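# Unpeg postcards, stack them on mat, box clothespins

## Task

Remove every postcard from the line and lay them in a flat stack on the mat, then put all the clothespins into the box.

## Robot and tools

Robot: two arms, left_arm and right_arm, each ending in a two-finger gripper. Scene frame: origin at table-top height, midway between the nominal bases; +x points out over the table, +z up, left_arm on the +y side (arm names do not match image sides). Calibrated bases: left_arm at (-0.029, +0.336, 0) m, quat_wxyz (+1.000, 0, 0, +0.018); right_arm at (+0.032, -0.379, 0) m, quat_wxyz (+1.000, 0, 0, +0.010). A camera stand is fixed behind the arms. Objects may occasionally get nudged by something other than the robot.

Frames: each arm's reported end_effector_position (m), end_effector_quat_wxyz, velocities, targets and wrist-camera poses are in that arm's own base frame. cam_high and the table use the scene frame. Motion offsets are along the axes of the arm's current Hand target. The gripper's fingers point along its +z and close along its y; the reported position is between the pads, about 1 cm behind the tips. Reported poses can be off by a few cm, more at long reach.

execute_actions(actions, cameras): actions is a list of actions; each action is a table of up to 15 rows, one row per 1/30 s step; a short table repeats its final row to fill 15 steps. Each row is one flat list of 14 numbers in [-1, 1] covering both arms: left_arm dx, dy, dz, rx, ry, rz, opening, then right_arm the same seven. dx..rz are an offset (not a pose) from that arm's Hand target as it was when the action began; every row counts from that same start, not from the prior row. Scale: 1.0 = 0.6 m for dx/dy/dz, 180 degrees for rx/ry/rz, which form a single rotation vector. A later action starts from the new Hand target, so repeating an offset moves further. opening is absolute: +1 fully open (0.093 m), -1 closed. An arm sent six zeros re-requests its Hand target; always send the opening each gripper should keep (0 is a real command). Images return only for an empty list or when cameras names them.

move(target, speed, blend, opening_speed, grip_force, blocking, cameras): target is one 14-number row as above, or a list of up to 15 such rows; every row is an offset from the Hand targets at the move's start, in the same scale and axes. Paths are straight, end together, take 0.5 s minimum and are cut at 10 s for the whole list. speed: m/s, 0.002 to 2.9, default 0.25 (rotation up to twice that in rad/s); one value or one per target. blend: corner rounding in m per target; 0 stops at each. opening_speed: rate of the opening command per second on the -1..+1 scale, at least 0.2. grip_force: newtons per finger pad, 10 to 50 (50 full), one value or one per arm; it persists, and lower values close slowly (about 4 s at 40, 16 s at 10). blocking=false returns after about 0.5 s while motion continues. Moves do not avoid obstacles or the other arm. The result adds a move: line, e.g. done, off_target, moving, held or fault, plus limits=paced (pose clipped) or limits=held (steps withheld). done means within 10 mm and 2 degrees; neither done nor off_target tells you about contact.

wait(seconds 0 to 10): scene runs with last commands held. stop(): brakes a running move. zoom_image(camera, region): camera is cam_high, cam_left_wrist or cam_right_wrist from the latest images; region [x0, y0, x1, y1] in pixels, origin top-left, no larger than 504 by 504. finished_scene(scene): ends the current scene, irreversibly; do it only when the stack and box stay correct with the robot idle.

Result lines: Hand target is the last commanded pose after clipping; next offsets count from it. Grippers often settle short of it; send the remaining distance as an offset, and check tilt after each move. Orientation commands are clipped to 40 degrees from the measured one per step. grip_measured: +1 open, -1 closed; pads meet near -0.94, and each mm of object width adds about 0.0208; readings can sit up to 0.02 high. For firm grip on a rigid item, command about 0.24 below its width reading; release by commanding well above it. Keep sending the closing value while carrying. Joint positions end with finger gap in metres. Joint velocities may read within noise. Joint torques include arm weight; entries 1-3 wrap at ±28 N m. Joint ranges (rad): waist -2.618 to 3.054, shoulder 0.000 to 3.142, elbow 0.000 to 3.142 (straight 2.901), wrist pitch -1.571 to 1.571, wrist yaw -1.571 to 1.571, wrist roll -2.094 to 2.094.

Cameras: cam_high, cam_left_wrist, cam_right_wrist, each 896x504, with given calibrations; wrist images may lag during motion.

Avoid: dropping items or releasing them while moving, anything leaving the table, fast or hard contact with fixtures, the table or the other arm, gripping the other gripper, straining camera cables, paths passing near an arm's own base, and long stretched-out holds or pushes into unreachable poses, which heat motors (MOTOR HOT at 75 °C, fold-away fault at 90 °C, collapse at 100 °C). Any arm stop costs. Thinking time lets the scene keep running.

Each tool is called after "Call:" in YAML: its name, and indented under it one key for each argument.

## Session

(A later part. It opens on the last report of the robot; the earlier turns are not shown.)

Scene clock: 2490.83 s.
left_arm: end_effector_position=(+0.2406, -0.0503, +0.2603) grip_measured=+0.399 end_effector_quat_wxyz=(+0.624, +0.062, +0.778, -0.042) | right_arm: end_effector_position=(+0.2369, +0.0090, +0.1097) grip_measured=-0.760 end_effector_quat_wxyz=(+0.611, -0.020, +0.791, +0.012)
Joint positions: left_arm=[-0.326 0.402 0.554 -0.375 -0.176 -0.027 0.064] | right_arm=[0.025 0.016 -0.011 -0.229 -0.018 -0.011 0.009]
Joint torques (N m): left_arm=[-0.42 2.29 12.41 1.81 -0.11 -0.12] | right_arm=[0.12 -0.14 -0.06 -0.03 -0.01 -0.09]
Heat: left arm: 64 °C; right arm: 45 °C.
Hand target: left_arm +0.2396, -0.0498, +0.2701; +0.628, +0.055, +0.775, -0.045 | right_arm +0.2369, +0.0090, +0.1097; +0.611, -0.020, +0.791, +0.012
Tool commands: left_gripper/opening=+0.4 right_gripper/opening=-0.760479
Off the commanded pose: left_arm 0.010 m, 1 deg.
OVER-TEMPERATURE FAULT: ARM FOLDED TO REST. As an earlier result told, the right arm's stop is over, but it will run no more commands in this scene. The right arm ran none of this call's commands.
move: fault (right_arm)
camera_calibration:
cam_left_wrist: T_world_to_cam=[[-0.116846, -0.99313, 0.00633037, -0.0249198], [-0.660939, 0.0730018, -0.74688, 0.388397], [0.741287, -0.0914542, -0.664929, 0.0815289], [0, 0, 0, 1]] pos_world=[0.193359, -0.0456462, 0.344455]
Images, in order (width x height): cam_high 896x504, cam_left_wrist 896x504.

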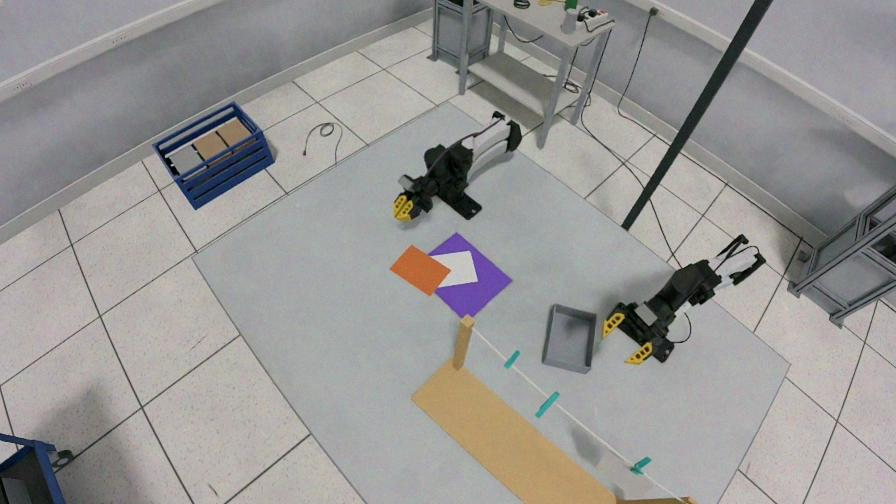

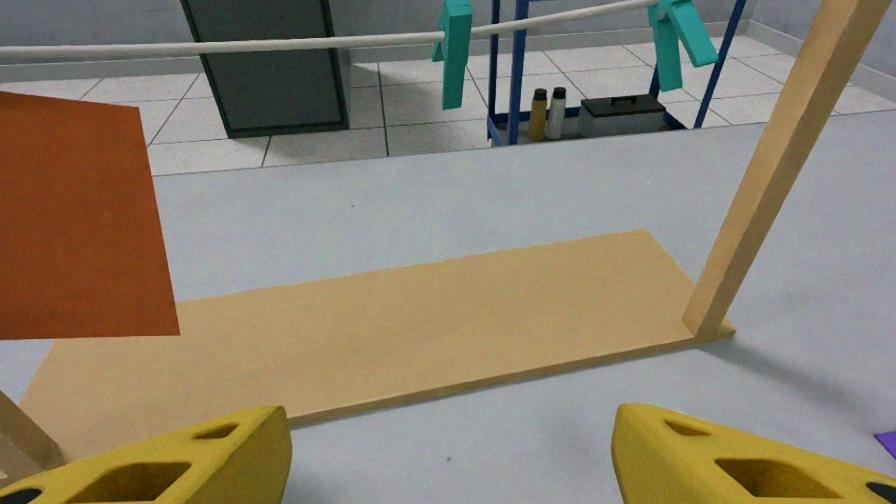

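Call:
move:
  target: [0.0343,0.0213,0.1597,0.3145,-0.0608,0.0331,0.4,0,0,0,0,0,0,-0.76]
  speed: 0.2
  cameras: ["cam_left_wrist"]

Scene clock: 2532.63 s.
left_arm: end_effector_position=(+0.3276, -0.0500, +0.2260) grip_measured=+0.399 end_effector_quat_wxyz=(+0.594, +0.377, +0.603, -0.377) | right_arm: end_effector_position=(+0.2369, +0.0090, +0.1097) grip_measured=-0.760 end_effector_quat_wxyz=(+0.611, -0.020, +0.791, +0.012)
Joint positions: left_arm=[0.38 1.452 0.643 0.648 1.503 0.154 0.064] | right_arm=[0.025 0.016 -0.011 -0.229 -0.018 -0.011 0.009]
Joint torques (N m): left_arm=[0.08 -5.15 10.09 1.39 0.26 -0.1] | right_arm=[0.13 -0.02 -0.01 -0.02 -0.02 -0.13]
Heat: left arm: 72 °C; right arm: 44 °C.
Hand target: left_arm +0.3299, -0.0498, +0.2302; +0.597, +0.380, +0.597, -0.380 | right_arm +0.2369, +0.0090, +0.1097; +0.611, -0.020, +0.791, +0.012
Tool commands: left_gripper/opening=+0.4 right_gripper/opening=-0.760479
Off the commanded pose: left_arm 0.005 m, 1 deg.
OVER-TEMPERATURE FAULT: ARM FOLDED TO REST. As an earlier result told, the right arm's stop is over, but it will run no more commands in this scene. The right arm ran none of this call's commands.
move: fault (right_arm)
camera_calibration:
cam_left_wrist: T_world_to_cam=[[-0.88914, -0.456574, 0.031147, 0.259951], [-0.250889, 0.4294, -0.867566, 0.331142], [0.382733, -0.779202, -0.496346, 0.0392266], [0, 0, 0, 1]] pos_world=[0.299199, 0.00705992, 0.298661]
Images, in order (width x height): cam_left_wrist 896x504.

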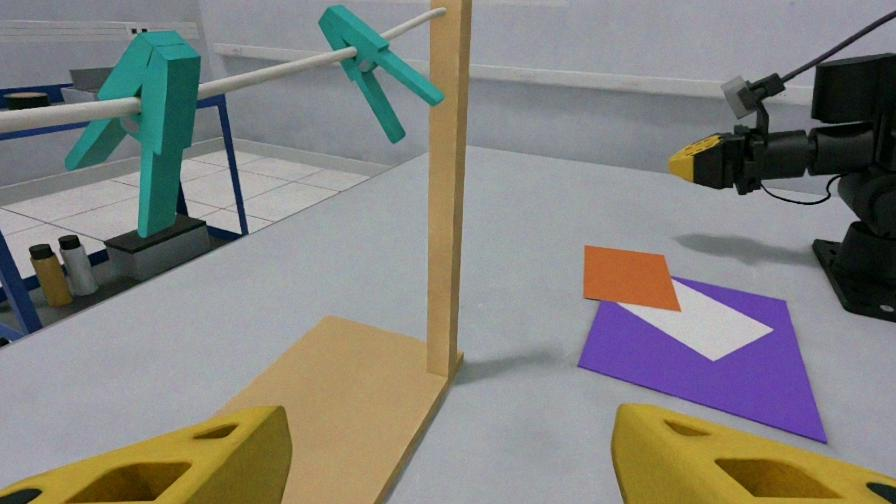

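Call:
move:
  target: [0.0167,-0.1238,0.1077,-0.3224,0.1144,0.5177,0.43,0,0,0,0,0,0,-0.76]
  speed: 0.3
  cameras: ["cam_left_wrist"]

Scene clock: 2594.53 s.
left_arm: end_effector_position=(+0.2950, -0.1428, +0.1990) grip_measured=+0.429 end_effector_quat_wxyz=(+0.611, +0.518, +0.374, +0.467) | right_arm: end_effector_position=(+0.2369, +0.0090, +0.1097) grip_measured=-0.760 end_effector_quat_wxyz=(+0.611, -0.020, +0.791, +0.012)
Joint positions: left_arm=[-0.608 1.37 0.083 1.48 -0.31 1.657 0.066] | right_arm=[0.025 0.016 -0.011 -0.229 -0.018 -0.011 0.009]
Joint torques (N m): left_arm=[-0.28 -2.95 6.15 2.87 -0.05 0.1] | right_arm=[0.16 0.02 -0.09 -0.02 -0.01 -0.11]
Heat: left arm: 67 °C; right arm: 43 °C.
Hand target: left_arm +0.2901, -0.1398, +0.2202; +0.669, +0.426, +0.327, +0.513 | right_arm +0.2369, +0.0090, +0.1097; +0.611, -0.020, +0.791, +0.012
Tool commands: left_gripper/opening=+0.43 right_gripper/opening=-0.760479
Off the commanded pose: left_arm 0.022 m, 15 deg.
OVER-TEMPERATURE FAULT: ARM FOLDED TO REST. As an earlier result told, the right arm's stop is over, but it will run no more commands in this scene. The right arm ran none of this call's commands.
joint sent to its limit (left arm) — joint 4 (wrist pitch), upper limit. The joint targets are off in orientation, not in position.
move: fault (right_arm), off_target (left_arm)
camera_calibration:
cam_left_wrist: T_world_to_cam=[[0.201125, -0.0590751, -0.977783, 0.125315], [-0.203428, 0.973899, -0.100685, 0.250439], [0.95821, 0.219158, 0.183858, -0.196604], [0, 0, 0, 1]] pos_world=[0.21413, -0.193412, 0.183894]
Images, in order (width x height): cam_left_wrist 896x504.

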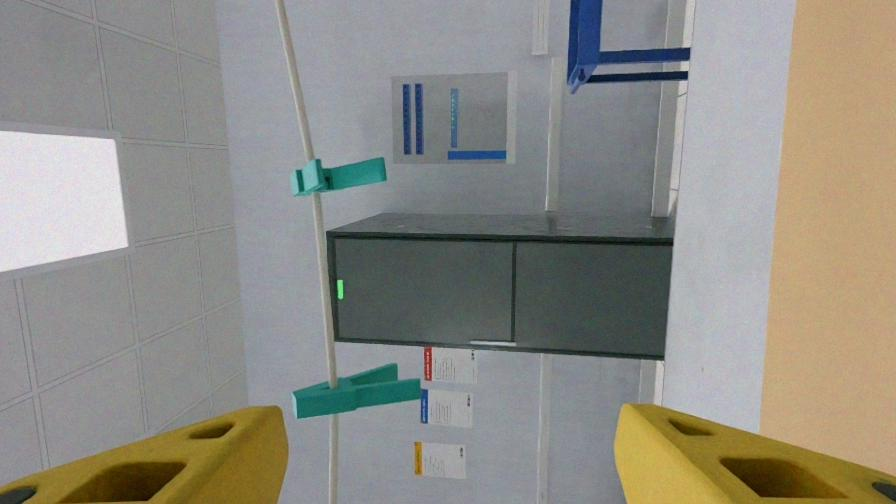

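Call:
move:
  target: [-0.0117,0.0025,0.1288,0.0278,0,0,0.43,0,0,0,0,0,0,-0.76]
  speed: 0.12
  cameras: ["cam_left_wrist"]

Scene clock: 2625.00 s.
left_arm: end_effector_position=(+0.3553, -0.1658, +0.2311) grip_measured=+0.429 end_effector_quat_wxyz=(+0.626, +0.488, +0.368, +0.485) | right_arm: end_effector_position=(+0.2369, +0.0090, +0.1097) grip_measured=-0.760 end_effector_quat_wxyz=(+0.611, -0.020, +0.791, +0.012)
Joint positions: left_arm=[-0.556 1.571 0.357 1.48 -0.281 1.659 0.066] | right_arm=[0.025 0.016 -0.011 -0.229 -0.018 -0.011 0.009]
Joint torques (N m): left_arm=[0.92 -5.16 8.92 2.58 0.16 0.1] | right_arm=[0.17 -0.01 -0.05 0.01 -0.05 -0.08]
Heat: left arm: 64 °C; right arm: 42 °C.
Hand target: left_arm +0.3553, -0.1647, +0.2541; +0.650, +0.455, +0.349, +0.498 | right_arm +0.2369, +0.0090, +0.1097; +0.611, -0.020, +0.791, +0.012
Tool commands: left_gripper/opening=+0.43 right_gripper/opening=-0.760479
Off the commanded pose: left_arm 0.023 m, 5 deg.
OVER-TEMPERATURE FAULT: ARM FOLDED TO REST. As an earlier result told, the right arm's stop is over, but it will run no more commands in this scene. The right arm ran none of this call's commands.
move: fault (right_arm), off_target (left_arm)
camera_calibration:
cam_left_wrist: T_world_to_cam=[[0.265996, -0.0847328, -0.960243, 0.111855], [-0.219165, 0.964727, -0.145839, 0.302826], [0.93873, 0.249244, 0.238043, -0.255888], [0, 0, 0, 1]] pos_world=[0.276825, -0.218888, 0.212484]
Images, in order (width x height): cam_left_wrist 896x504.

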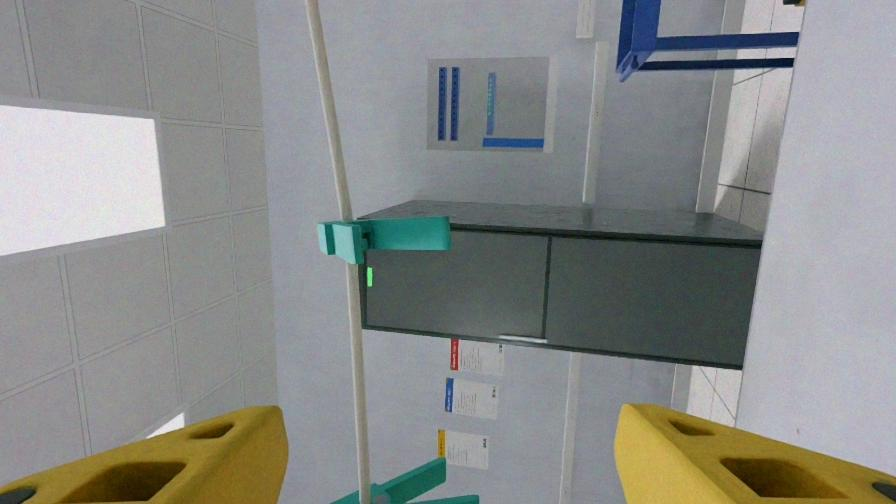

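Call:
move:
  target: [0.0058,0.0438,0.0877,0,0,0,0.43,0,0,0,0,0,0,-0.76]
  speed: 0.1
  cameras: ["cam_left_wrist"]

Scene clock: 2650.70 s.
left_arm: end_effector_position=(+0.3942, -0.1724, +0.2829) grip_measured=+0.429 end_effector_quat_wxyz=(+0.640, +0.467, +0.354, +0.498) | right_arm: end_effector_position=(+0.2369, +0.0090, +0.1097) grip_measured=-0.760 end_effector_quat_wxyz=(+0.611, -0.020, +0.791, +0.012)
Joint positions: left_arm=[-0.501 1.563 0.577 1.314 -0.229 1.659 0.066] | right_arm=[0.025 0.016 -0.011 -0.229 -0.018 -0.011 0.009]
Joint torques (N m): left_arm=[0.87 -8.65 10.3 1.68 0.17 -0.11] | right_arm=[0.09 0.01 -0.01 0.01 0.01 -0.11]
Heat: left arm: 63 °C; right arm: 42 °C.
Hand target: left_arm +0.3953, -0.1718, +0.2967; +0.650, +0.455, +0.349, +0.498 | right_arm +0.2369, +0.0090, +0.1097; +0.611, -0.020, +0.791, +0.012
Tool commands: left_gripper/opening=+0.43 right_gripper/opening=-0.760479
Off the commanded pose: left_arm 0.014 m, 2 deg.
OVER-TEMPERATURE FAULT: ARM FOLDED TO REST. As an earlier result told, the right arm's stop is over, but it will run no more commands in this scene. The right arm ran none of this call's commands.
move: fault (right_arm), off_target (left_arm)
camera_calibration:
cam_left_wrist: T_world_to_cam=[[0.323911, -0.0999582, -0.940792, 0.119714], [-0.214135, 0.960851, -0.175815, 0.331132], [0.921535, 0.258405, 0.289826, -0.309368], [0, 0, 0, 1]] pos_world=[0.317224, -0.22626, 0.260507]
Images, in order (width x height): cam_left_wrist 896x504.

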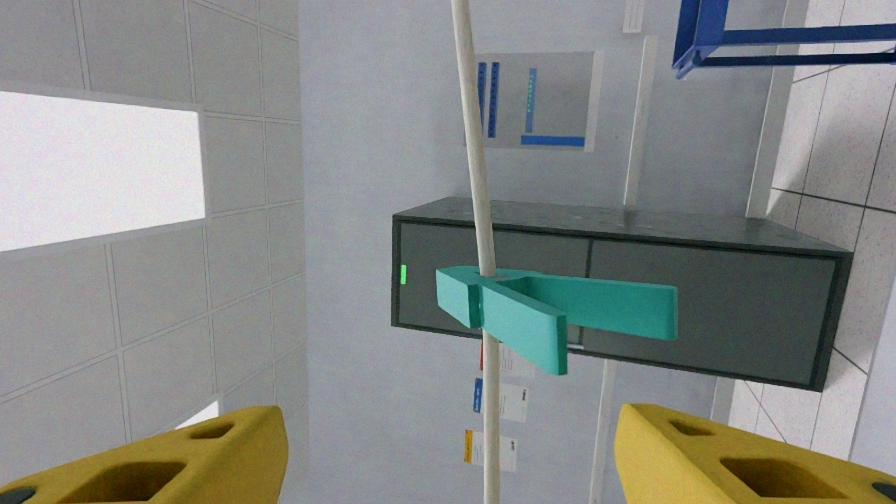

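Call:
move:
  target: [-0.03,-0.06,0.01,0,0,0,0.43,0,0,0,0,0,0,-0.76]
  speed: 0.1
  cameras: ["cam_left_wrist"]

Scene clock: 2683.30 s.
left_arm: end_effector_position=(+0.4062, -0.1919, +0.2488) grip_measured=+0.429 end_effector_quat_wxyz=(+0.636, +0.478, +0.358, +0.489) | right_arm: end_effector_position=(+0.2369, +0.0090, +0.1097) grip_measured=-0.760 end_effector_quat_wxyz=(+0.611, -0.020, +0.791, +0.012)
Joint positions: left_arm=[-0.535 1.729 0.601 1.428 -0.251 1.659 0.066] | right_arm=[0.025 0.016 -0.011 -0.229 -0.018 -0.011 0.009]
Joint torques (N m): left_arm=[-0.27 -7.31 10.25 2.16 -0.04 0.05] | right_arm=[0.12 -0.05 -0.06 0 -0.04 -0.09]
Heat: left arm: 67 °C; right arm: 42 °C.
Hand target: left_arm +0.4079, -0.1939, +0.2651; +0.650, +0.455, +0.349, +0.498 | right_arm +0.2369, +0.0090, +0.1097; +0.611, -0.020, +0.791, +0.012
Tool commands: left_gripper/opening=+0.43 right_gripper/opening=-0.760479
Off the commanded pose: left_arm 0.016 m, 3 deg.
OVER-TEMPERATURE FAULT: ARM FOLDED TO REST. As an earlier result told, the right arm's stop is over, but it will run no more commands in this scene. The right arm ran none of this call's commands.
move: fault (right_arm), off_target (left_arm)
camera_calibration:
cam_left_wrist: T_world_to_cam=[[0.296919, -0.096645, -0.949999, 0.0956614], [-0.206753, 0.964759, -0.162767, 0.341002], [0.932251, 0.244744, 0.266474, -0.306608], [0, 0, 0, 1]] pos_world=[0.327935, -0.244699, 0.228085]
Images, in order (width x height): cam_left_wrist 896x504.

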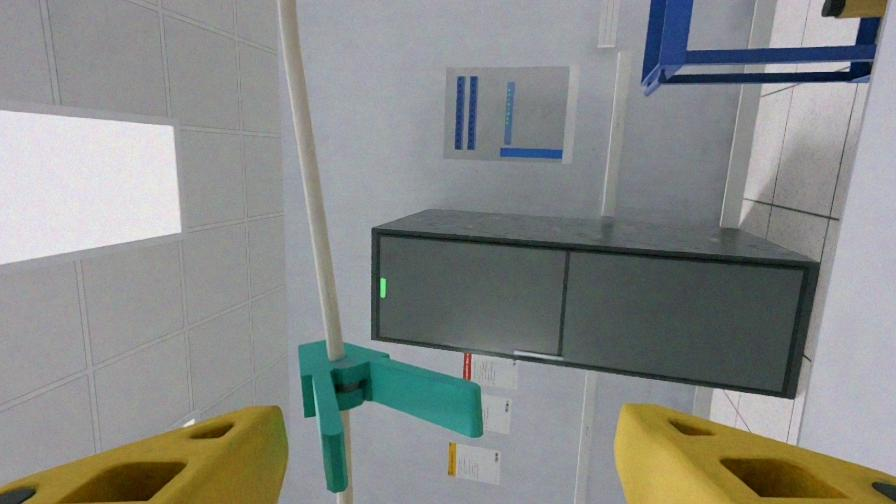

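Call:
move:
  target: [0.0,0.0267,0.05,0,0,0,0.43,0,0,0,0,0,0,-0.76]
  speed: 0.08
  cameras: ["cam_left_wrist"]

Scene clock: 2706.30 s.
left_arm: end_effector_position=(+0.4266, -0.1999, +0.2812) grip_measured=+0.429 end_effector_quat_wxyz=(+0.645, +0.461, +0.354, +0.496) | right_arm: end_effector_position=(+0.2369, +0.0090, +0.1097) grip_measured=-0.760 end_effector_quat_wxyz=(+0.611, -0.020, +0.791, +0.012)
Joint positions: left_arm=[-0.527 1.729 0.737 1.333 -0.251 1.659 0.066] | right_arm=[0.025 0.016 -0.011 -0.229 -0.018 -0.011 0.009]
Joint torques (N m): left_arm=[0.92 -9.14 10.33 1.67 0.15 -0.02] | right_arm=[0.17 -0.14 -0.02 -0.02 0 -0.11]
Heat: left arm: 67 °C; right arm: 41 °C.
Hand target: left_arm +0.4299, -0.1996, +0.2905; +0.650, +0.455, +0.349, +0.498 | right_arm +0.2369, +0.0090, +0.1097; +0.611, -0.020, +0.791, +0.012
Tool commands: left_gripper/opening=+0.43 right_gripper/opening=-0.760479
Off the commanded pose: left_arm 0.010 m, 1 deg.
OVER-TEMPERATURE FAULT: ARM FOLDED TO REST. As an earlier result told, the right arm's stop is over, but it will run no more commands in this scene. The right arm ran none of this call's commands.
move: fault (right_arm)
camera_calibration:
cam_left_wrist: T_world_to_cam=[[0.330923, -0.113748, -0.936777, 0.0981219], [-0.207863, 0.959539, -0.189941, 0.365159], [0.92048, 0.257577, 0.29389, -0.332457], [0, 0, 0, 1]] pos_world=[0.349452, -0.25359, 0.258983]
Images, in order (width x height): cam_left_wrist 896x504.

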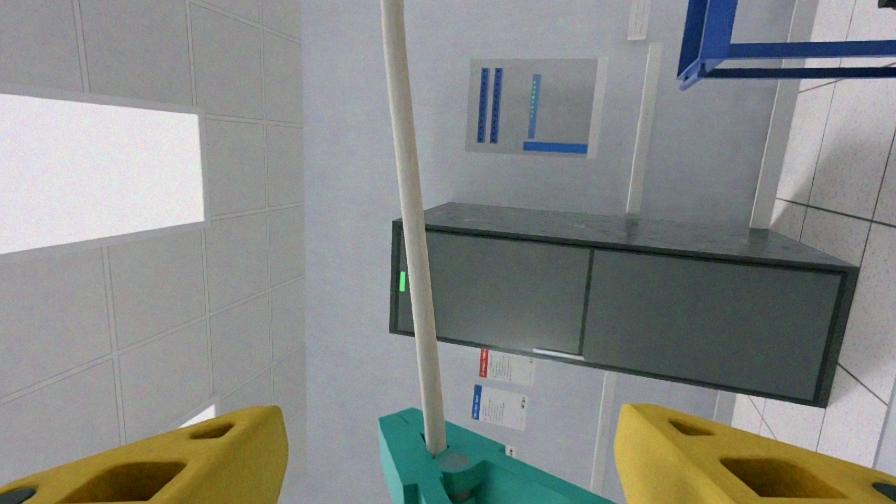

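Call:
move:
  target: [0.0,-0.022,0.0,0,0,0,0.43,0,0,0,0,0,0,-0.76]
  speed: 0.08
  cameras: ["cam_left_wrist","cam_high"]

Scene clock: 2726.30 s.
left_arm: end_effector_position=(+0.4316, -0.2012, +0.2671) grip_measured=+0.429 end_effector_quat_wxyz=(+0.638, +0.470, +0.358, +0.494) | right_arm: end_effector_position=(+0.2369, +0.0090, +0.1097) grip_measured=-0.760 end_effector_quat_wxyz=(+0.611, -0.020, +0.791, +0.012)
Joint positions: left_arm=[-0.524 1.768 0.737 1.348 -0.249 1.659 0.066] | right_arm=[0.025 0.016 -0.011 -0.229 -0.018 -0.011 0.009]
Joint torques (N m): left_arm=[0.92 -8.08 9.98 2.05 0.17 -0.03] | right_arm=[0.14 -0.14 0.01 -0.01 -0.01 -0.11]
Heat: left arm: 66 °C; right arm: 41 °C.
Hand target: left_arm +0.4343, -0.2009, +0.2781; +0.650, +0.455, +0.349, +0.498 | right_arm +0.2369, +0.0090, +0.1097; +0.611, -0.020, +0.791, +0.012
Tool commands: left_gripper/opening=+0.43 right_gripper/opening=-0.760479
Off the commanded pose: left_arm 0.011 m, 2 deg.
OVER-TEMPERATURE FAULT: ARM FOLDED TO REST. As an earlier result told, the right arm's stop is over, but it will run no more commands in this scene. The right arm ran none of this call's commands.
move: fault (right_arm), off_target (left_arm)
camera_calibration:
cam_left_wrist: T_world_to_cam=[[0.312124, -0.101493, -0.944604, 0.0957126], [-0.213441, 0.961368, -0.173822, 0.36332], [0.925755, 0.255871, 0.278404, -0.331092], [0, 0, 0, 1]] pos_world=[0.354183, -0.254854, 0.245741]
Images, in order (width x height): cam_high 896x504, cam_left_wrist 896x504.

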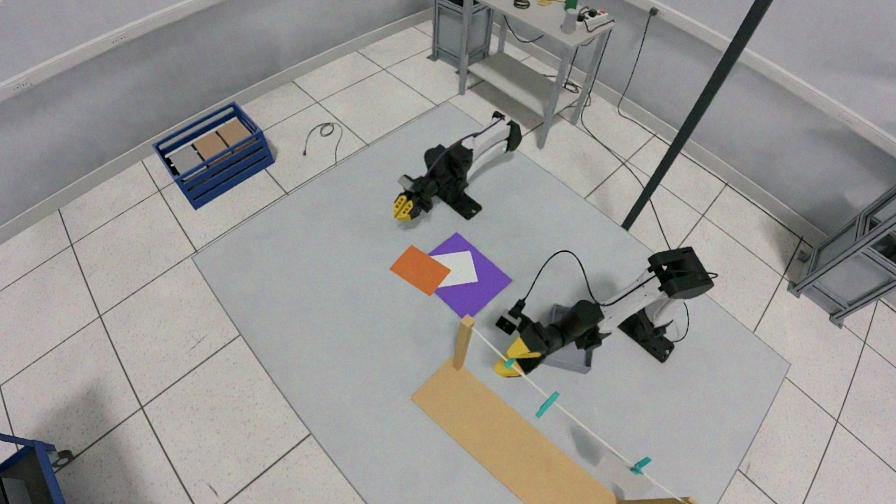

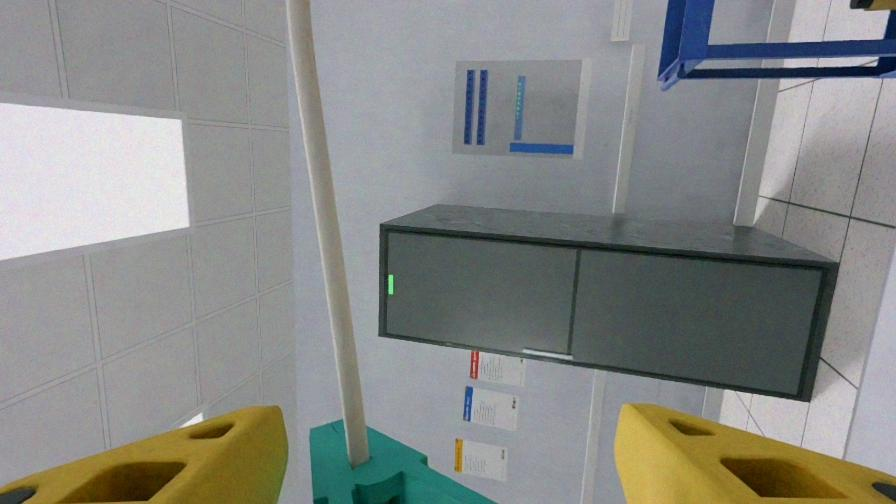

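Call:
move:
  target: [0,0,0,0,0,0,-0.6,0,0,0,0,0,0,-0.76]
  opening_speed: 0.5
  cameras: ["cam_left_wrist"]

Scene clock: 2739.53 s.
left_arm: end_effector_position=(+0.4297, -0.2006, +0.2757) grip_measured=-0.596 end_effector_quat_wxyz=(+0.648, +0.457, +0.351, +0.497) | right_arm: end_effector_position=(+0.2369, +0.0090, +0.1097) grip_measured=-0.760 end_effector_quat_wxyz=(+0.611, -0.020, +0.791, +0.012)
Joint positions: left_arm=[-0.524 1.768 0.741 1.379 -0.247 1.659 0.017] | right_arm=[0.025 0.016 -0.011 -0.229 -0.018 -0.011 0.009]
Joint torques (N m): left_arm=[0.94 -7.94 9.68 1.73 0.14 -0.03] | right_arm=[0.12 -0.05 -0.06 0 -0.03 -0.1]
Heat: left arm: 66 °C; right arm: 41 °C.
Hand target: left_arm +0.4342, -0.2009, +0.2780; +0.650, +0.455, +0.349, +0.498 | right_arm +0.2369, +0.0090, +0.1097; +0.611, -0.020, +0.791, +0.012
Tool commands: left_gripper/opening=-0.6 right_gripper/opening=-0.760479
Off the commanded pose: left_arm 0.005 m, 0 deg.
OVER-TEMPERATURE FAULT: ARM FOLDED TO REST. As an earlier result told, the right arm's stop is over, but it will run no more commands in this scene. The right arm ran none of this call's commands.
move: fault (right_arm)
camera_calibration:
cam_left_wrist: T_world_to_cam=[[0.340764, -0.118064, -0.932706, 0.0856434], [-0.205314, 0.958792, -0.196378, 0.366048], [0.917456, 0.258416, 0.302482, -0.334532], [0, 0, 0, 1]] pos_world=[0.352889, -0.254404, 0.252954]
Images, in order (width x height): cam_left_wrist 896x504.

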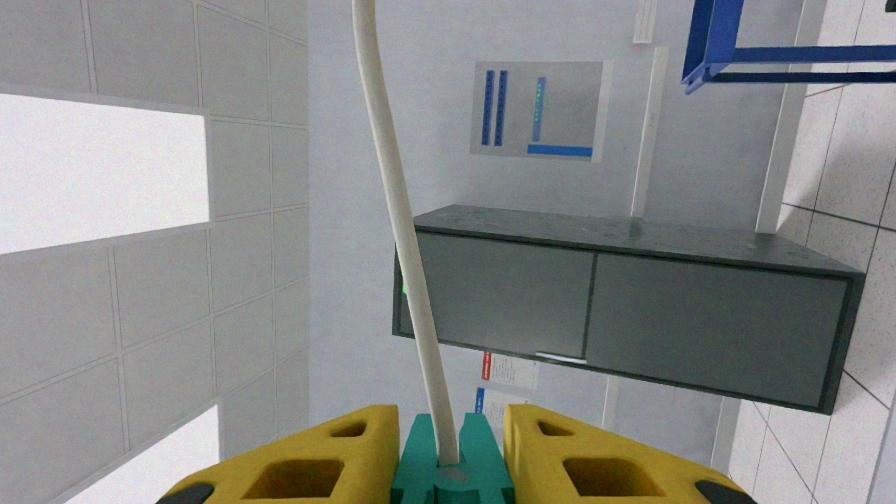

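Call:
move:
  target: [0,0,0,0,0,0,-1,0,0,0,0,0,0,-0.76]
  opening_speed: 0.5
  cameras: ["cam_left_wrist"]

Call:
zoom_image:
  camera: "cam_left_wrist"
  region: [340, 330, 560, 504]

Scene clock: 2745.43 s.
left_arm: end_effector_position=(+0.4297, -0.2006, +0.2757) grip_measured=-0.653 end_effector_quat_wxyz=(+0.648, +0.457, +0.351, +0.497) | right_arm: end_effector_position=(+0.2369, +0.0090, +0.1097) grip_measured=-0.760 end_effector_quat_wxyz=(+0.611, -0.020, +0.791, +0.012)
Joint positions: left_arm=[-0.524 1.768 0.741 1.379 -0.247 1.659 0.014] | right_arm=[0.025 0.016 -0.011 -0.229 -0.018 -0.011 0.009]
Joint torques (N m): left_arm=[0.95 -7.94 9.66 1.73 0.14 -0.03] | right_arm=[0.12 0.03 -0.13 -0.02 -0.03 -0.08]
Heat: left arm: 67 °C; right arm: 41 °C.
Hand target: left_arm +0.4342, -0.2009, +0.2780; +0.650, +0.455, +0.349, +0.498 | right_arm +0.2369, +0.0090, +0.1097; +0.611, -0.020, +0.791, +0.012
Tool commands: left_gripper/opening=-1.0 right_gripper/opening=-0.760479
Off the commanded pose: left_arm 0.005 m, 0 deg.
OVER-TEMPERATURE FAULT: ARM FOLDED TO REST. As an earlier result told, the right arm's stop is over, but it will run no more commands in this scene. The right arm ran none of this call's commands.
move: fault (right_arm)
camera_calibration:
cam_left_wrist: T_world_to_cam=[[0.340764, -0.118064, -0.932706, 0.0856434], [-0.205314, 0.958792, -0.196378, 0.366048], [0.917456, 0.258416, 0.302482, -0.334532], [0, 0, 0, 1]] pos_world=[0.352889, -0.254404, 0.252954]
Images, in order (width x height): cam_left_wrist 896x504.

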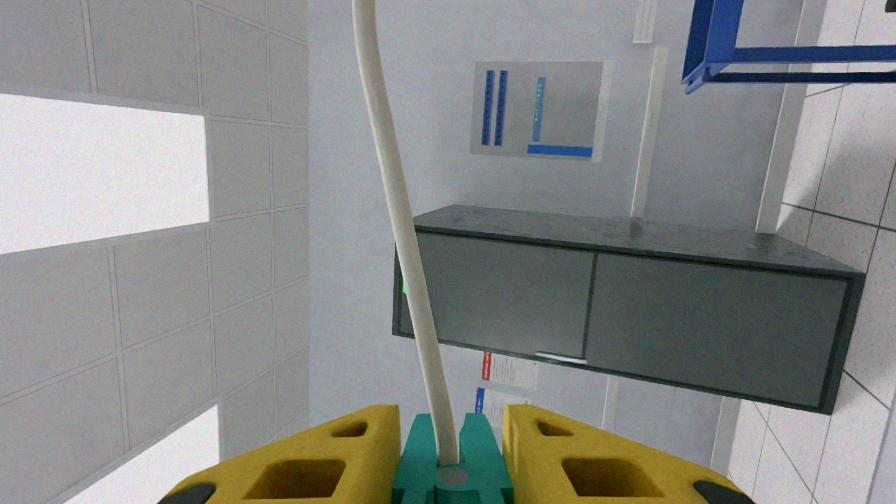

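Scaled by 2.291 from the camera's 896x504 image, which has a finer 1280x720 frame.

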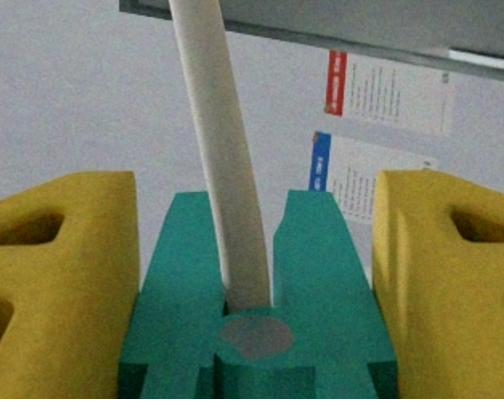

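Call:
move:
  target: [0,0,-0.1,0,0,0,-1,0,0,0,0,0,0,-0.76]
  speed: 0.06
  cameras: ["cam_left_wrist","cam_high"]

Scene clock: 2753.33 s.
left_arm: end_effector_position=(+0.3888, -0.1903, +0.2393) grip_measured=-0.660 end_effector_quat_wxyz=(+0.633, +0.482, +0.361, +0.487) | right_arm: end_effector_position=(+0.2369, +0.0090, +0.1097) grip_measured=-0.760 end_effector_quat_wxyz=(+0.611, -0.020, +0.791, +0.012)
Joint positions: left_arm=[-0.562 1.704 0.526 1.469 -0.278 1.665 0.014] | right_arm=[0.025 0.016 -0.011 -0.229 -0.018 -0.011 0.009]
Joint torques (N m): left_arm=[-0.43 -9.95 5.74 2.41 -0.04 0.1] | right_arm=[0.1 -0.06 -0.06 -0.02 -0.03 -0.11]
Heat: left arm: 67 °C; right arm: 41 °C.
Hand target: left_arm +0.3797, -0.1863, +0.2575; +0.650, +0.455, +0.349, +0.498 | right_arm +0.2369, +0.0090, +0.1097; +0.611, -0.020, +0.791, +0.012
Tool commands: left_gripper/opening=-1.0 right_gripper/opening=-0.760479
Off the commanded pose: left_arm 0.021 m, 4 deg.
OVER-TEMPERATURE FAULT: ARM FOLDED TO REST. As an earlier result told, the right arm's stop is over, but it will run no more commands in this scene. The right arm ran none of this call's commands.
move: fault (right_arm), off_target (left_arm)
camera_calibration:
cam_left_wrist: T_world_to_cam=[[0.286437, -0.0930626, -0.953569, 0.0976402], [-0.208191, 0.965444, -0.156759, 0.33357], [0.935206, 0.243426, 0.257164, -0.287445], [0, 0, 0, 1]] pos_world=[0.310299, -0.242985, 0.219317]
Images, in order (width x height): cam_high 896x504, cam_left_wrist 896x504.

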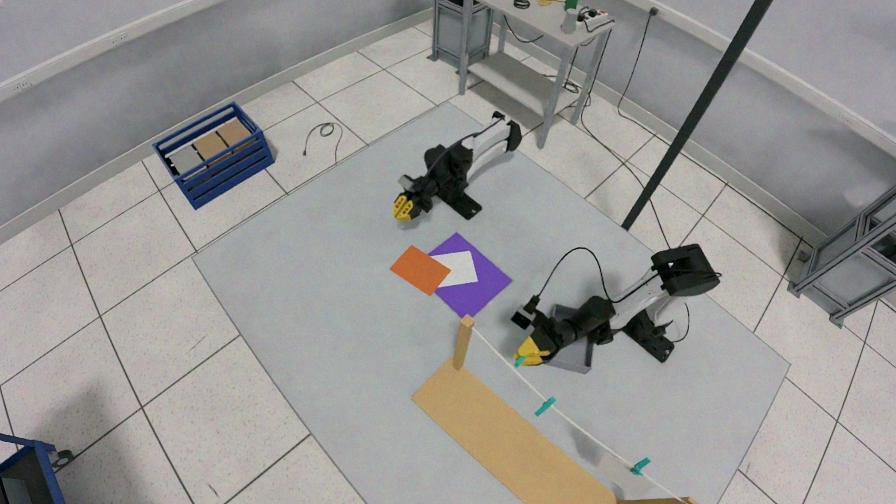

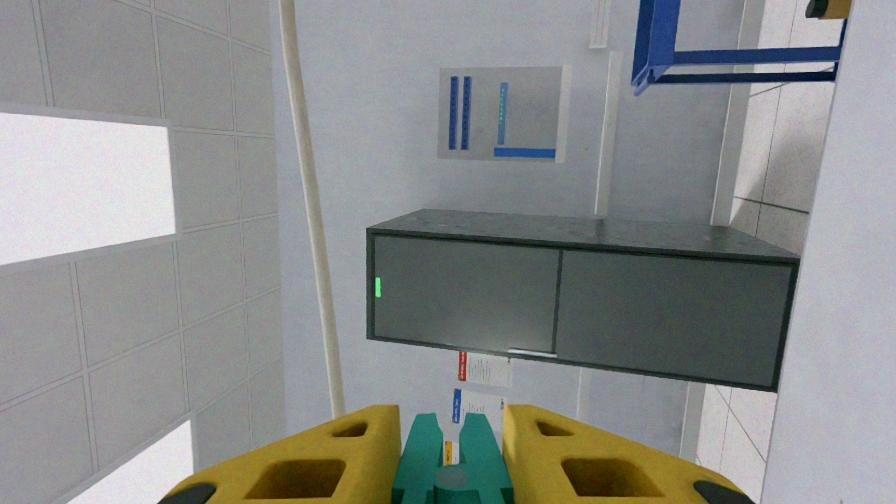

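Call:
move:
  target:
    - [0.003,0.026,-0.1567,0,0,0,-1,0,0,0,0,0,0,-0.76]
    - [-0.0142,-0.0795,-0.4027,0.485,0.288,-0.3027,-1,0,0,0,0,0,0,-0.76]
  speed: [0.15,0.25]
  blend: [0.03,0]
  cameras: ["cam_left_wrist","cam_high"]

Scene clock: 2799.60 s.
left_arm: end_effector_position=(+0.1707, -0.1369, +0.1227) grip_measured=-0.661 end_effector_quat_wxyz=(+0.119, +0.337, +0.933, -0.036) | right_arm: end_effector_position=(+0.2369, +0.0090, +0.1097) grip_measured=-0.760 end_effector_quat_wxyz=(+0.611, -0.020, +0.791, +0.012)
Joint positions: left_arm=[-0.684 1.128 0.91 -1.104 -0.011 0.011 0.013] | right_arm=[0.025 0.016 -0.011 -0.229 -0.018 -0.011 0.009]
Joint torques (N m): left_arm=[0.92 -2.47 11.52 0.66 0.14 -0.06] | right_arm=[0.1 -0.17 -0.08 0.01 -0.04 -0.11]
Heat: left arm: 62 °C; right arm: 40 °C.
Hand target: left_arm +0.1739, -0.1399, +0.1302; +0.123, +0.331, +0.935, -0.043 | right_arm +0.2369, +0.0090, +0.1097; +0.611, -0.020, +0.791, +0.012
Tool commands: left_gripper/opening=-1.0 right_gripper/opening=-0.760479
Off the commanded pose: left_arm 0.009 m, 1 deg.
OVER-TEMPERATURE FAULT: ARM FOLDED TO REST. As an earlier result told, the right arm's stop is over, but it will run no more commands in this scene. The right arm ran none of this call's commands.
move: fault (right_arm)
camera_calibration:
cam_left_wrist: T_world_to_cam=[[-0.614237, -0.788444, -0.032696, -0.000502909], [-0.767767, 0.587529, 0.255624, 0.211453], [-0.182335, 0.182117, -0.966223, 0.265901], [0, 0, 0, 1]] pos_world=[0.210521, -0.173056, 0.202851]
Images, in order (width x height): cam_high 896x504, cam_left_wrist 896x504.

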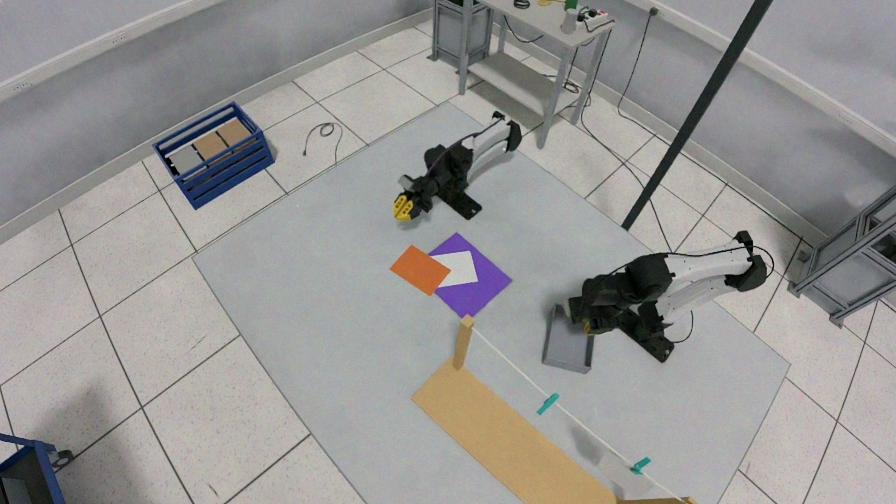

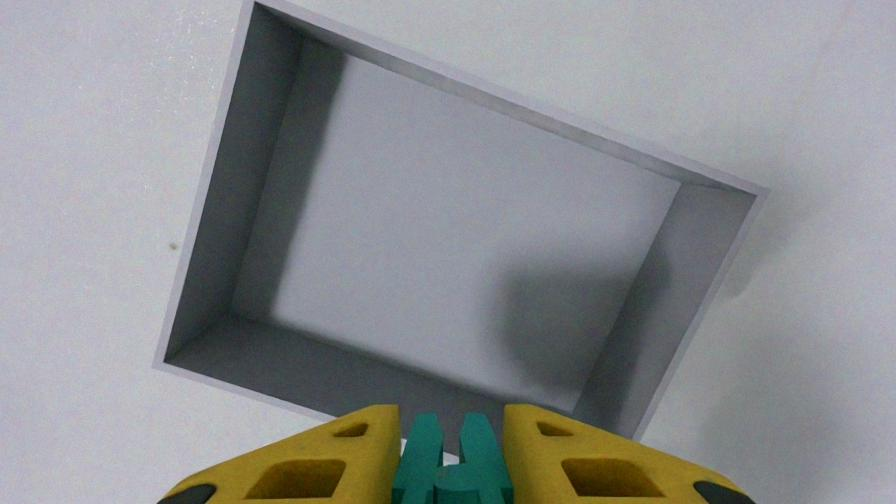

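Call:
move:
  target:
    - [0.027,0,0.1007,0,0,0,-1,0,0,0,0,0,0,-0.76]
    - [0.027,0,0.1007,0,0,0,0.1,0,0,0,0,0,0,-0.76]
    - [-0.02,0,-0.06,0,0,0,0.1,0,0,0,0,0,0,-0.76]
  speed: [0.08,0.08,0.1]
  opening_speed: 1.0
  cameras: ["cam_left_wrist","cam_high"]

Scene clock: 2832.33 s.
left_arm: end_effector_position=(+0.1740, -0.1397, +0.1625) grip_measured=+0.099 end_effector_quat_wxyz=(+0.122, +0.337, +0.933, -0.037) | right_arm: end_effector_position=(+0.2369, +0.0090, +0.1097) grip_measured=-0.760 end_effector_quat_wxyz=(+0.611, -0.020, +0.791, +0.012)
Joint positions: left_arm=[-0.684 1.154 1.082 -1.243 -0.01 0.011 0.05] | right_arm=[0.025 0.016 -0.011 -0.229 -0.018 -0.011 0.009]
Joint torques (N m): left_arm=[0.9 -2.56 10.82 0.67 0.13 -0.06] | right_arm=[0.08 -0.23 0.03 0.01 0 -0.12]
Heat: left arm: 67 °C; right arm: 40 °C.
Hand target: left_arm +0.1757, -0.1413, +0.1680; +0.123, +0.331, +0.935, -0.043 | right_arm +0.2369, +0.0090, +0.1097; +0.611, -0.020, +0.791, +0.012
Tool commands: left_gripper/opening=+0.1 right_gripper/opening=-0.760479
Off the commanded pose: left_arm 0.006 m, 1 deg.
OVER-TEMPERATURE FAULT: ARM FOLDED TO REST. As an earlier result told, the right arm's stop is over, but it will run no more commands in this scene. The right arm ran none of this call's commands.
move: fault (right_arm)
camera_calibration:
cam_left_wrist: T_world_to_cam=[[-0.614196, -0.788509, -0.0318681, 0.000403315], [-0.768843, 0.588798, 0.249396, 0.206816], [-0.177887, 0.177679, -0.967877, 0.304395], [0, 0, 0, 1]] pos_world=[0.213404, -0.175539, 0.243051]
Images, in order (width x height): cam_high 896x504, cam_left_wrist 896x504.

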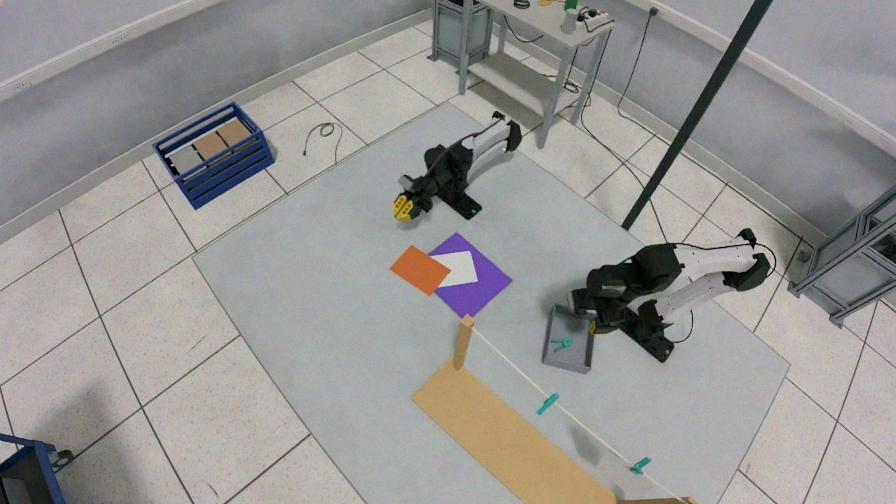

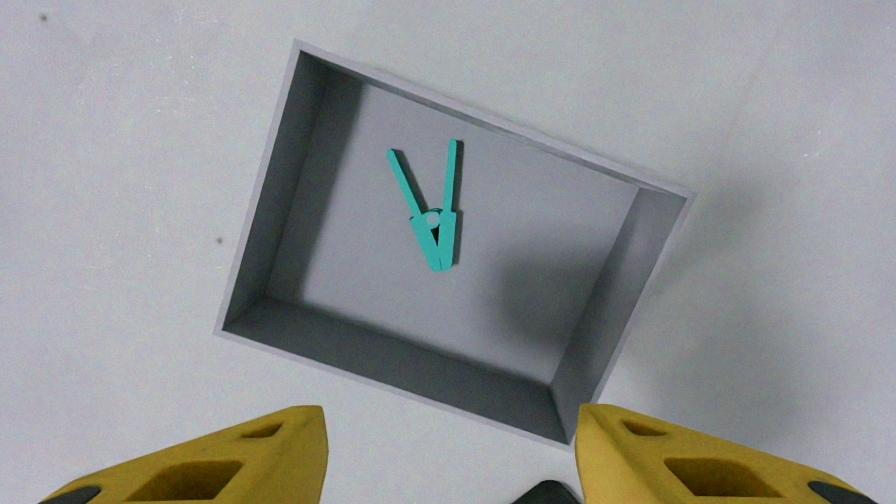

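Call:
move:
  target: [-0.2402,0.26,-0.1808,-0.374,-0.1297,0.2829,-0.95,0,0,0,0,0,0,-0.76]
  speed: 0.25
  cameras: ["cam_left_wrist"]

Scene clock: 2871.13 s.
left_arm: end_effector_position=(+0.3603, -0.0910, +0.3161) grip_measured=-0.946 end_effector_quat_wxyz=(+0.459, +0.535, +0.545, +0.454) | right_arm: end_effector_position=(+0.2369, +0.0090, +0.1097) grip_measured=-0.760 end_effector_quat_wxyz=(+0.611, -0.020, +0.791, +0.012)
Joint positions: left_arm=[-0.441 1.057 0.874 -0.002 -0.439 1.477 0] | right_arm=[0.025 0.016 -0.011 -0.229 -0.018 -0.011 0.009]
Joint torques (N m): left_arm=[0.92 -4.03 8.2 1.99 0.11 0.1] | right_arm=[0.02 -0.17 -0.05 0.02 -0.02 -0.15]
Heat: left arm: 68 °C; right arm: 39 °C.
Hand target: left_arm +0.3601, -0.0900, +0.3102; +0.455, +0.541, +0.542, +0.455 | right_arm +0.2369, +0.0090, +0.1097; +0.611, -0.020, +0.791, +0.012
Tool commands: left_gripper/opening=-0.95 right_gripper/opening=-0.760479
Off the commanded pose: left_arm 0.006 m, 1 deg.
OVER-TEMPERATURE FAULT: ARM FOLDED TO REST. As an earlier result told, the right arm's stop is over, but it will run no more commands in this scene. The right arm ran none of this call's commands.
move: fault (right_arm)
camera_calibration:
cam_left_wrist: T_world_to_cam=[[-0.140099, -0.0394348, -0.989352, 0.358174], [-0.491089, 0.870412, 0.0348474, 0.276448], [0.85977, 0.490742, -0.141309, -0.129076], [0, 0, 0, 1]] pos_world=[0.296916, -0.163156, 0.326487]
Images, in order (width x height): cam_left_wrist 896x504.

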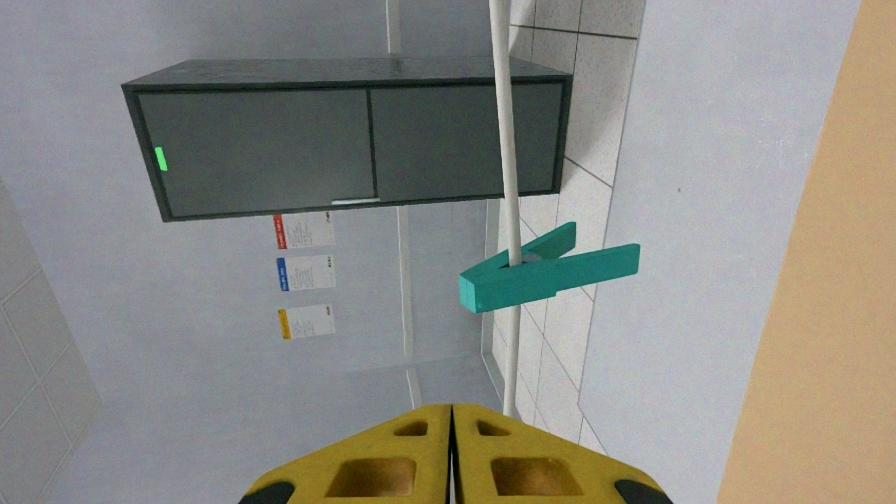

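Call:
move:
  target: [-0.0083,-0.008,0.0663,0.1944,0,0,-0.95,0,0,0,0,0,0,-0.76]
  speed: 0.1
  cameras: ["cam_left_wrist"]

Scene clock: 2905.10 s.
left_arm: end_effector_position=(+0.3960, -0.0951, +0.2933) grip_measured=-0.946 end_effector_quat_wxyz=(+0.265, +0.659, +0.648, +0.275) | right_arm: end_effector_position=(+0.2369, +0.0090, +0.1097) grip_measured=-0.760 end_effector_quat_wxyz=(+0.611, -0.020, +0.791, +0.012)
Joint positions: left_arm=[-0.335 1.521 1.643 -0.939 -0.241 1.349 0] | right_arm=[0.025 0.016 -0.011 -0.229 -0.018 -0.011 0.009]
Joint torques (N m): left_arm=[0.92 -6.39 11.93 1.36 0.07 -0.16] | right_arm=[0.05 -0.09 -0.13 0 -0.03 -0.1]
Heat: left arm: 66 °C; right arm: 39 °C.
Hand target: left_arm +0.3985, -0.0950, +0.2985; +0.271, +0.653, +0.653, +0.271 | right_arm +0.2369, +0.0090, +0.1097; +0.611, -0.020, +0.791, +0.012
Tool commands: left_gripper/opening=-0.95 right_gripper/opening=-0.760479
Off the commanded pose: left_arm 0.006 m, 1 deg.
OVER-TEMPERATURE FAULT: ARM FOLDED TO REST. As an earlier result told, the right arm's stop is over, but it will run no more commands in this scene. The right arm ran none of this call's commands.
move: fault (right_arm)
camera_calibration:
cam_left_wrist: T_world_to_cam=[[-0.688892, -0.00444436, -0.724851, 0.483491], [-0.35998, 0.870051, 0.336787, 0.157812], [0.629161, 0.492941, -0.600971, 0.06538], [0, 0, 0, 1]] pos_world=[0.348747, -0.167385, 0.336601]
Images, in order (width x height): cam_left_wrist 896x504.

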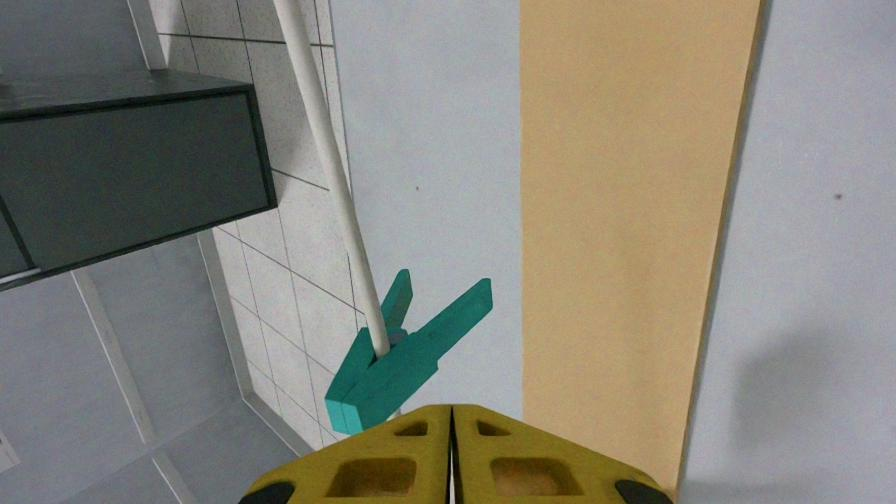

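Call:
move:
  target:
    - [0,0.0106,-0.0106,0,0,0,-0.95,0,0,0,0,0,0,-0.76]
    - [0,0.066,0.0447,0,0,0,-0.95,0,0,0,0,0,0,-0.76]
  speed: 0.06
  cameras: ["cam_left_wrist"]

Scene clock: 2927.67 s.
left_arm: end_effector_position=(+0.4433, -0.0954, +0.3033) grip_measured=-0.946 end_effector_quat_wxyz=(+0.269, +0.650, +0.657, +0.272) | right_arm: end_effector_position=(+0.2369, +0.0090, +0.1097) grip_measured=-0.760 end_effector_quat_wxyz=(+0.611, -0.020, +0.791, +0.012)
Joint positions: left_arm=[-0.29 1.708 1.88 -0.98 -0.211 1.354 0] | right_arm=[0.025 0.016 -0.011 -0.229 -0.018 -0.011 0.009]
Joint torques (N m): left_arm=[0.9 -8.35 11.69 1.37 0.08 0.12] | right_arm=[0.14 -0.06 -0.1 -0.02 -0.02 -0.06]
Heat: left arm: 69 °C; right arm: 39 °C.
Hand target: left_arm +0.4455, -0.0950, +0.3076; +0.271, +0.653, +0.653, +0.271 | right_arm +0.2369, +0.0090, +0.1097; +0.611, -0.020, +0.791, +0.012
Tool commands: left_gripper/opening=-0.95 right_gripper/opening=-0.760479
Off the commanded pose: left_arm 0.005 m, 1 deg.
OVER-TEMPERATURE FAULT: ARM FOLDED TO REST. As an earlier result told, the right arm's stop is over, but it will run no more commands in this scene. The right arm ran none of this call's commands.
move: fault (right_arm)
camera_calibration:
cam_left_wrist: T_world_to_cam=[[-0.687759, -0.0327941, -0.725198, 0.520299], [-0.377938, 0.869093, 0.319125, 0.184987], [0.619799, 0.493561, -0.61012, 0.0487166], [0, 0, 0, 1]] pos_world=[0.397559, -0.167753, 0.348009]
Images, in order (width x height): cam_left_wrist 896x504.

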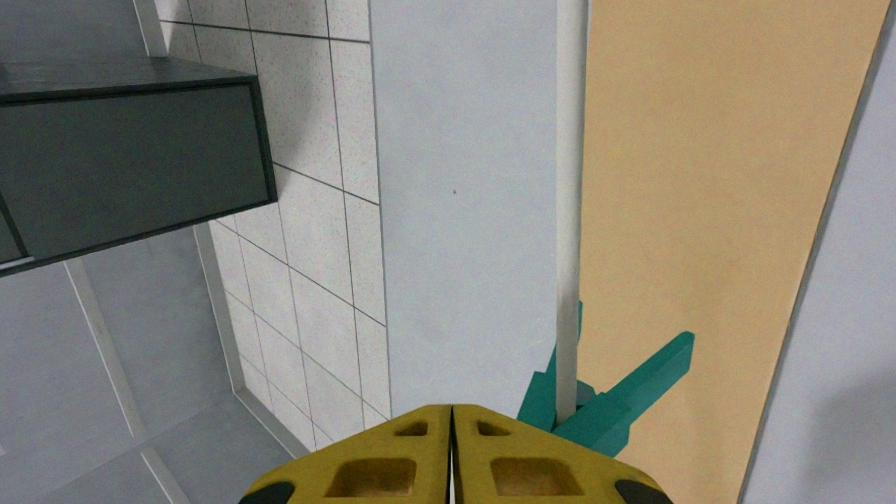

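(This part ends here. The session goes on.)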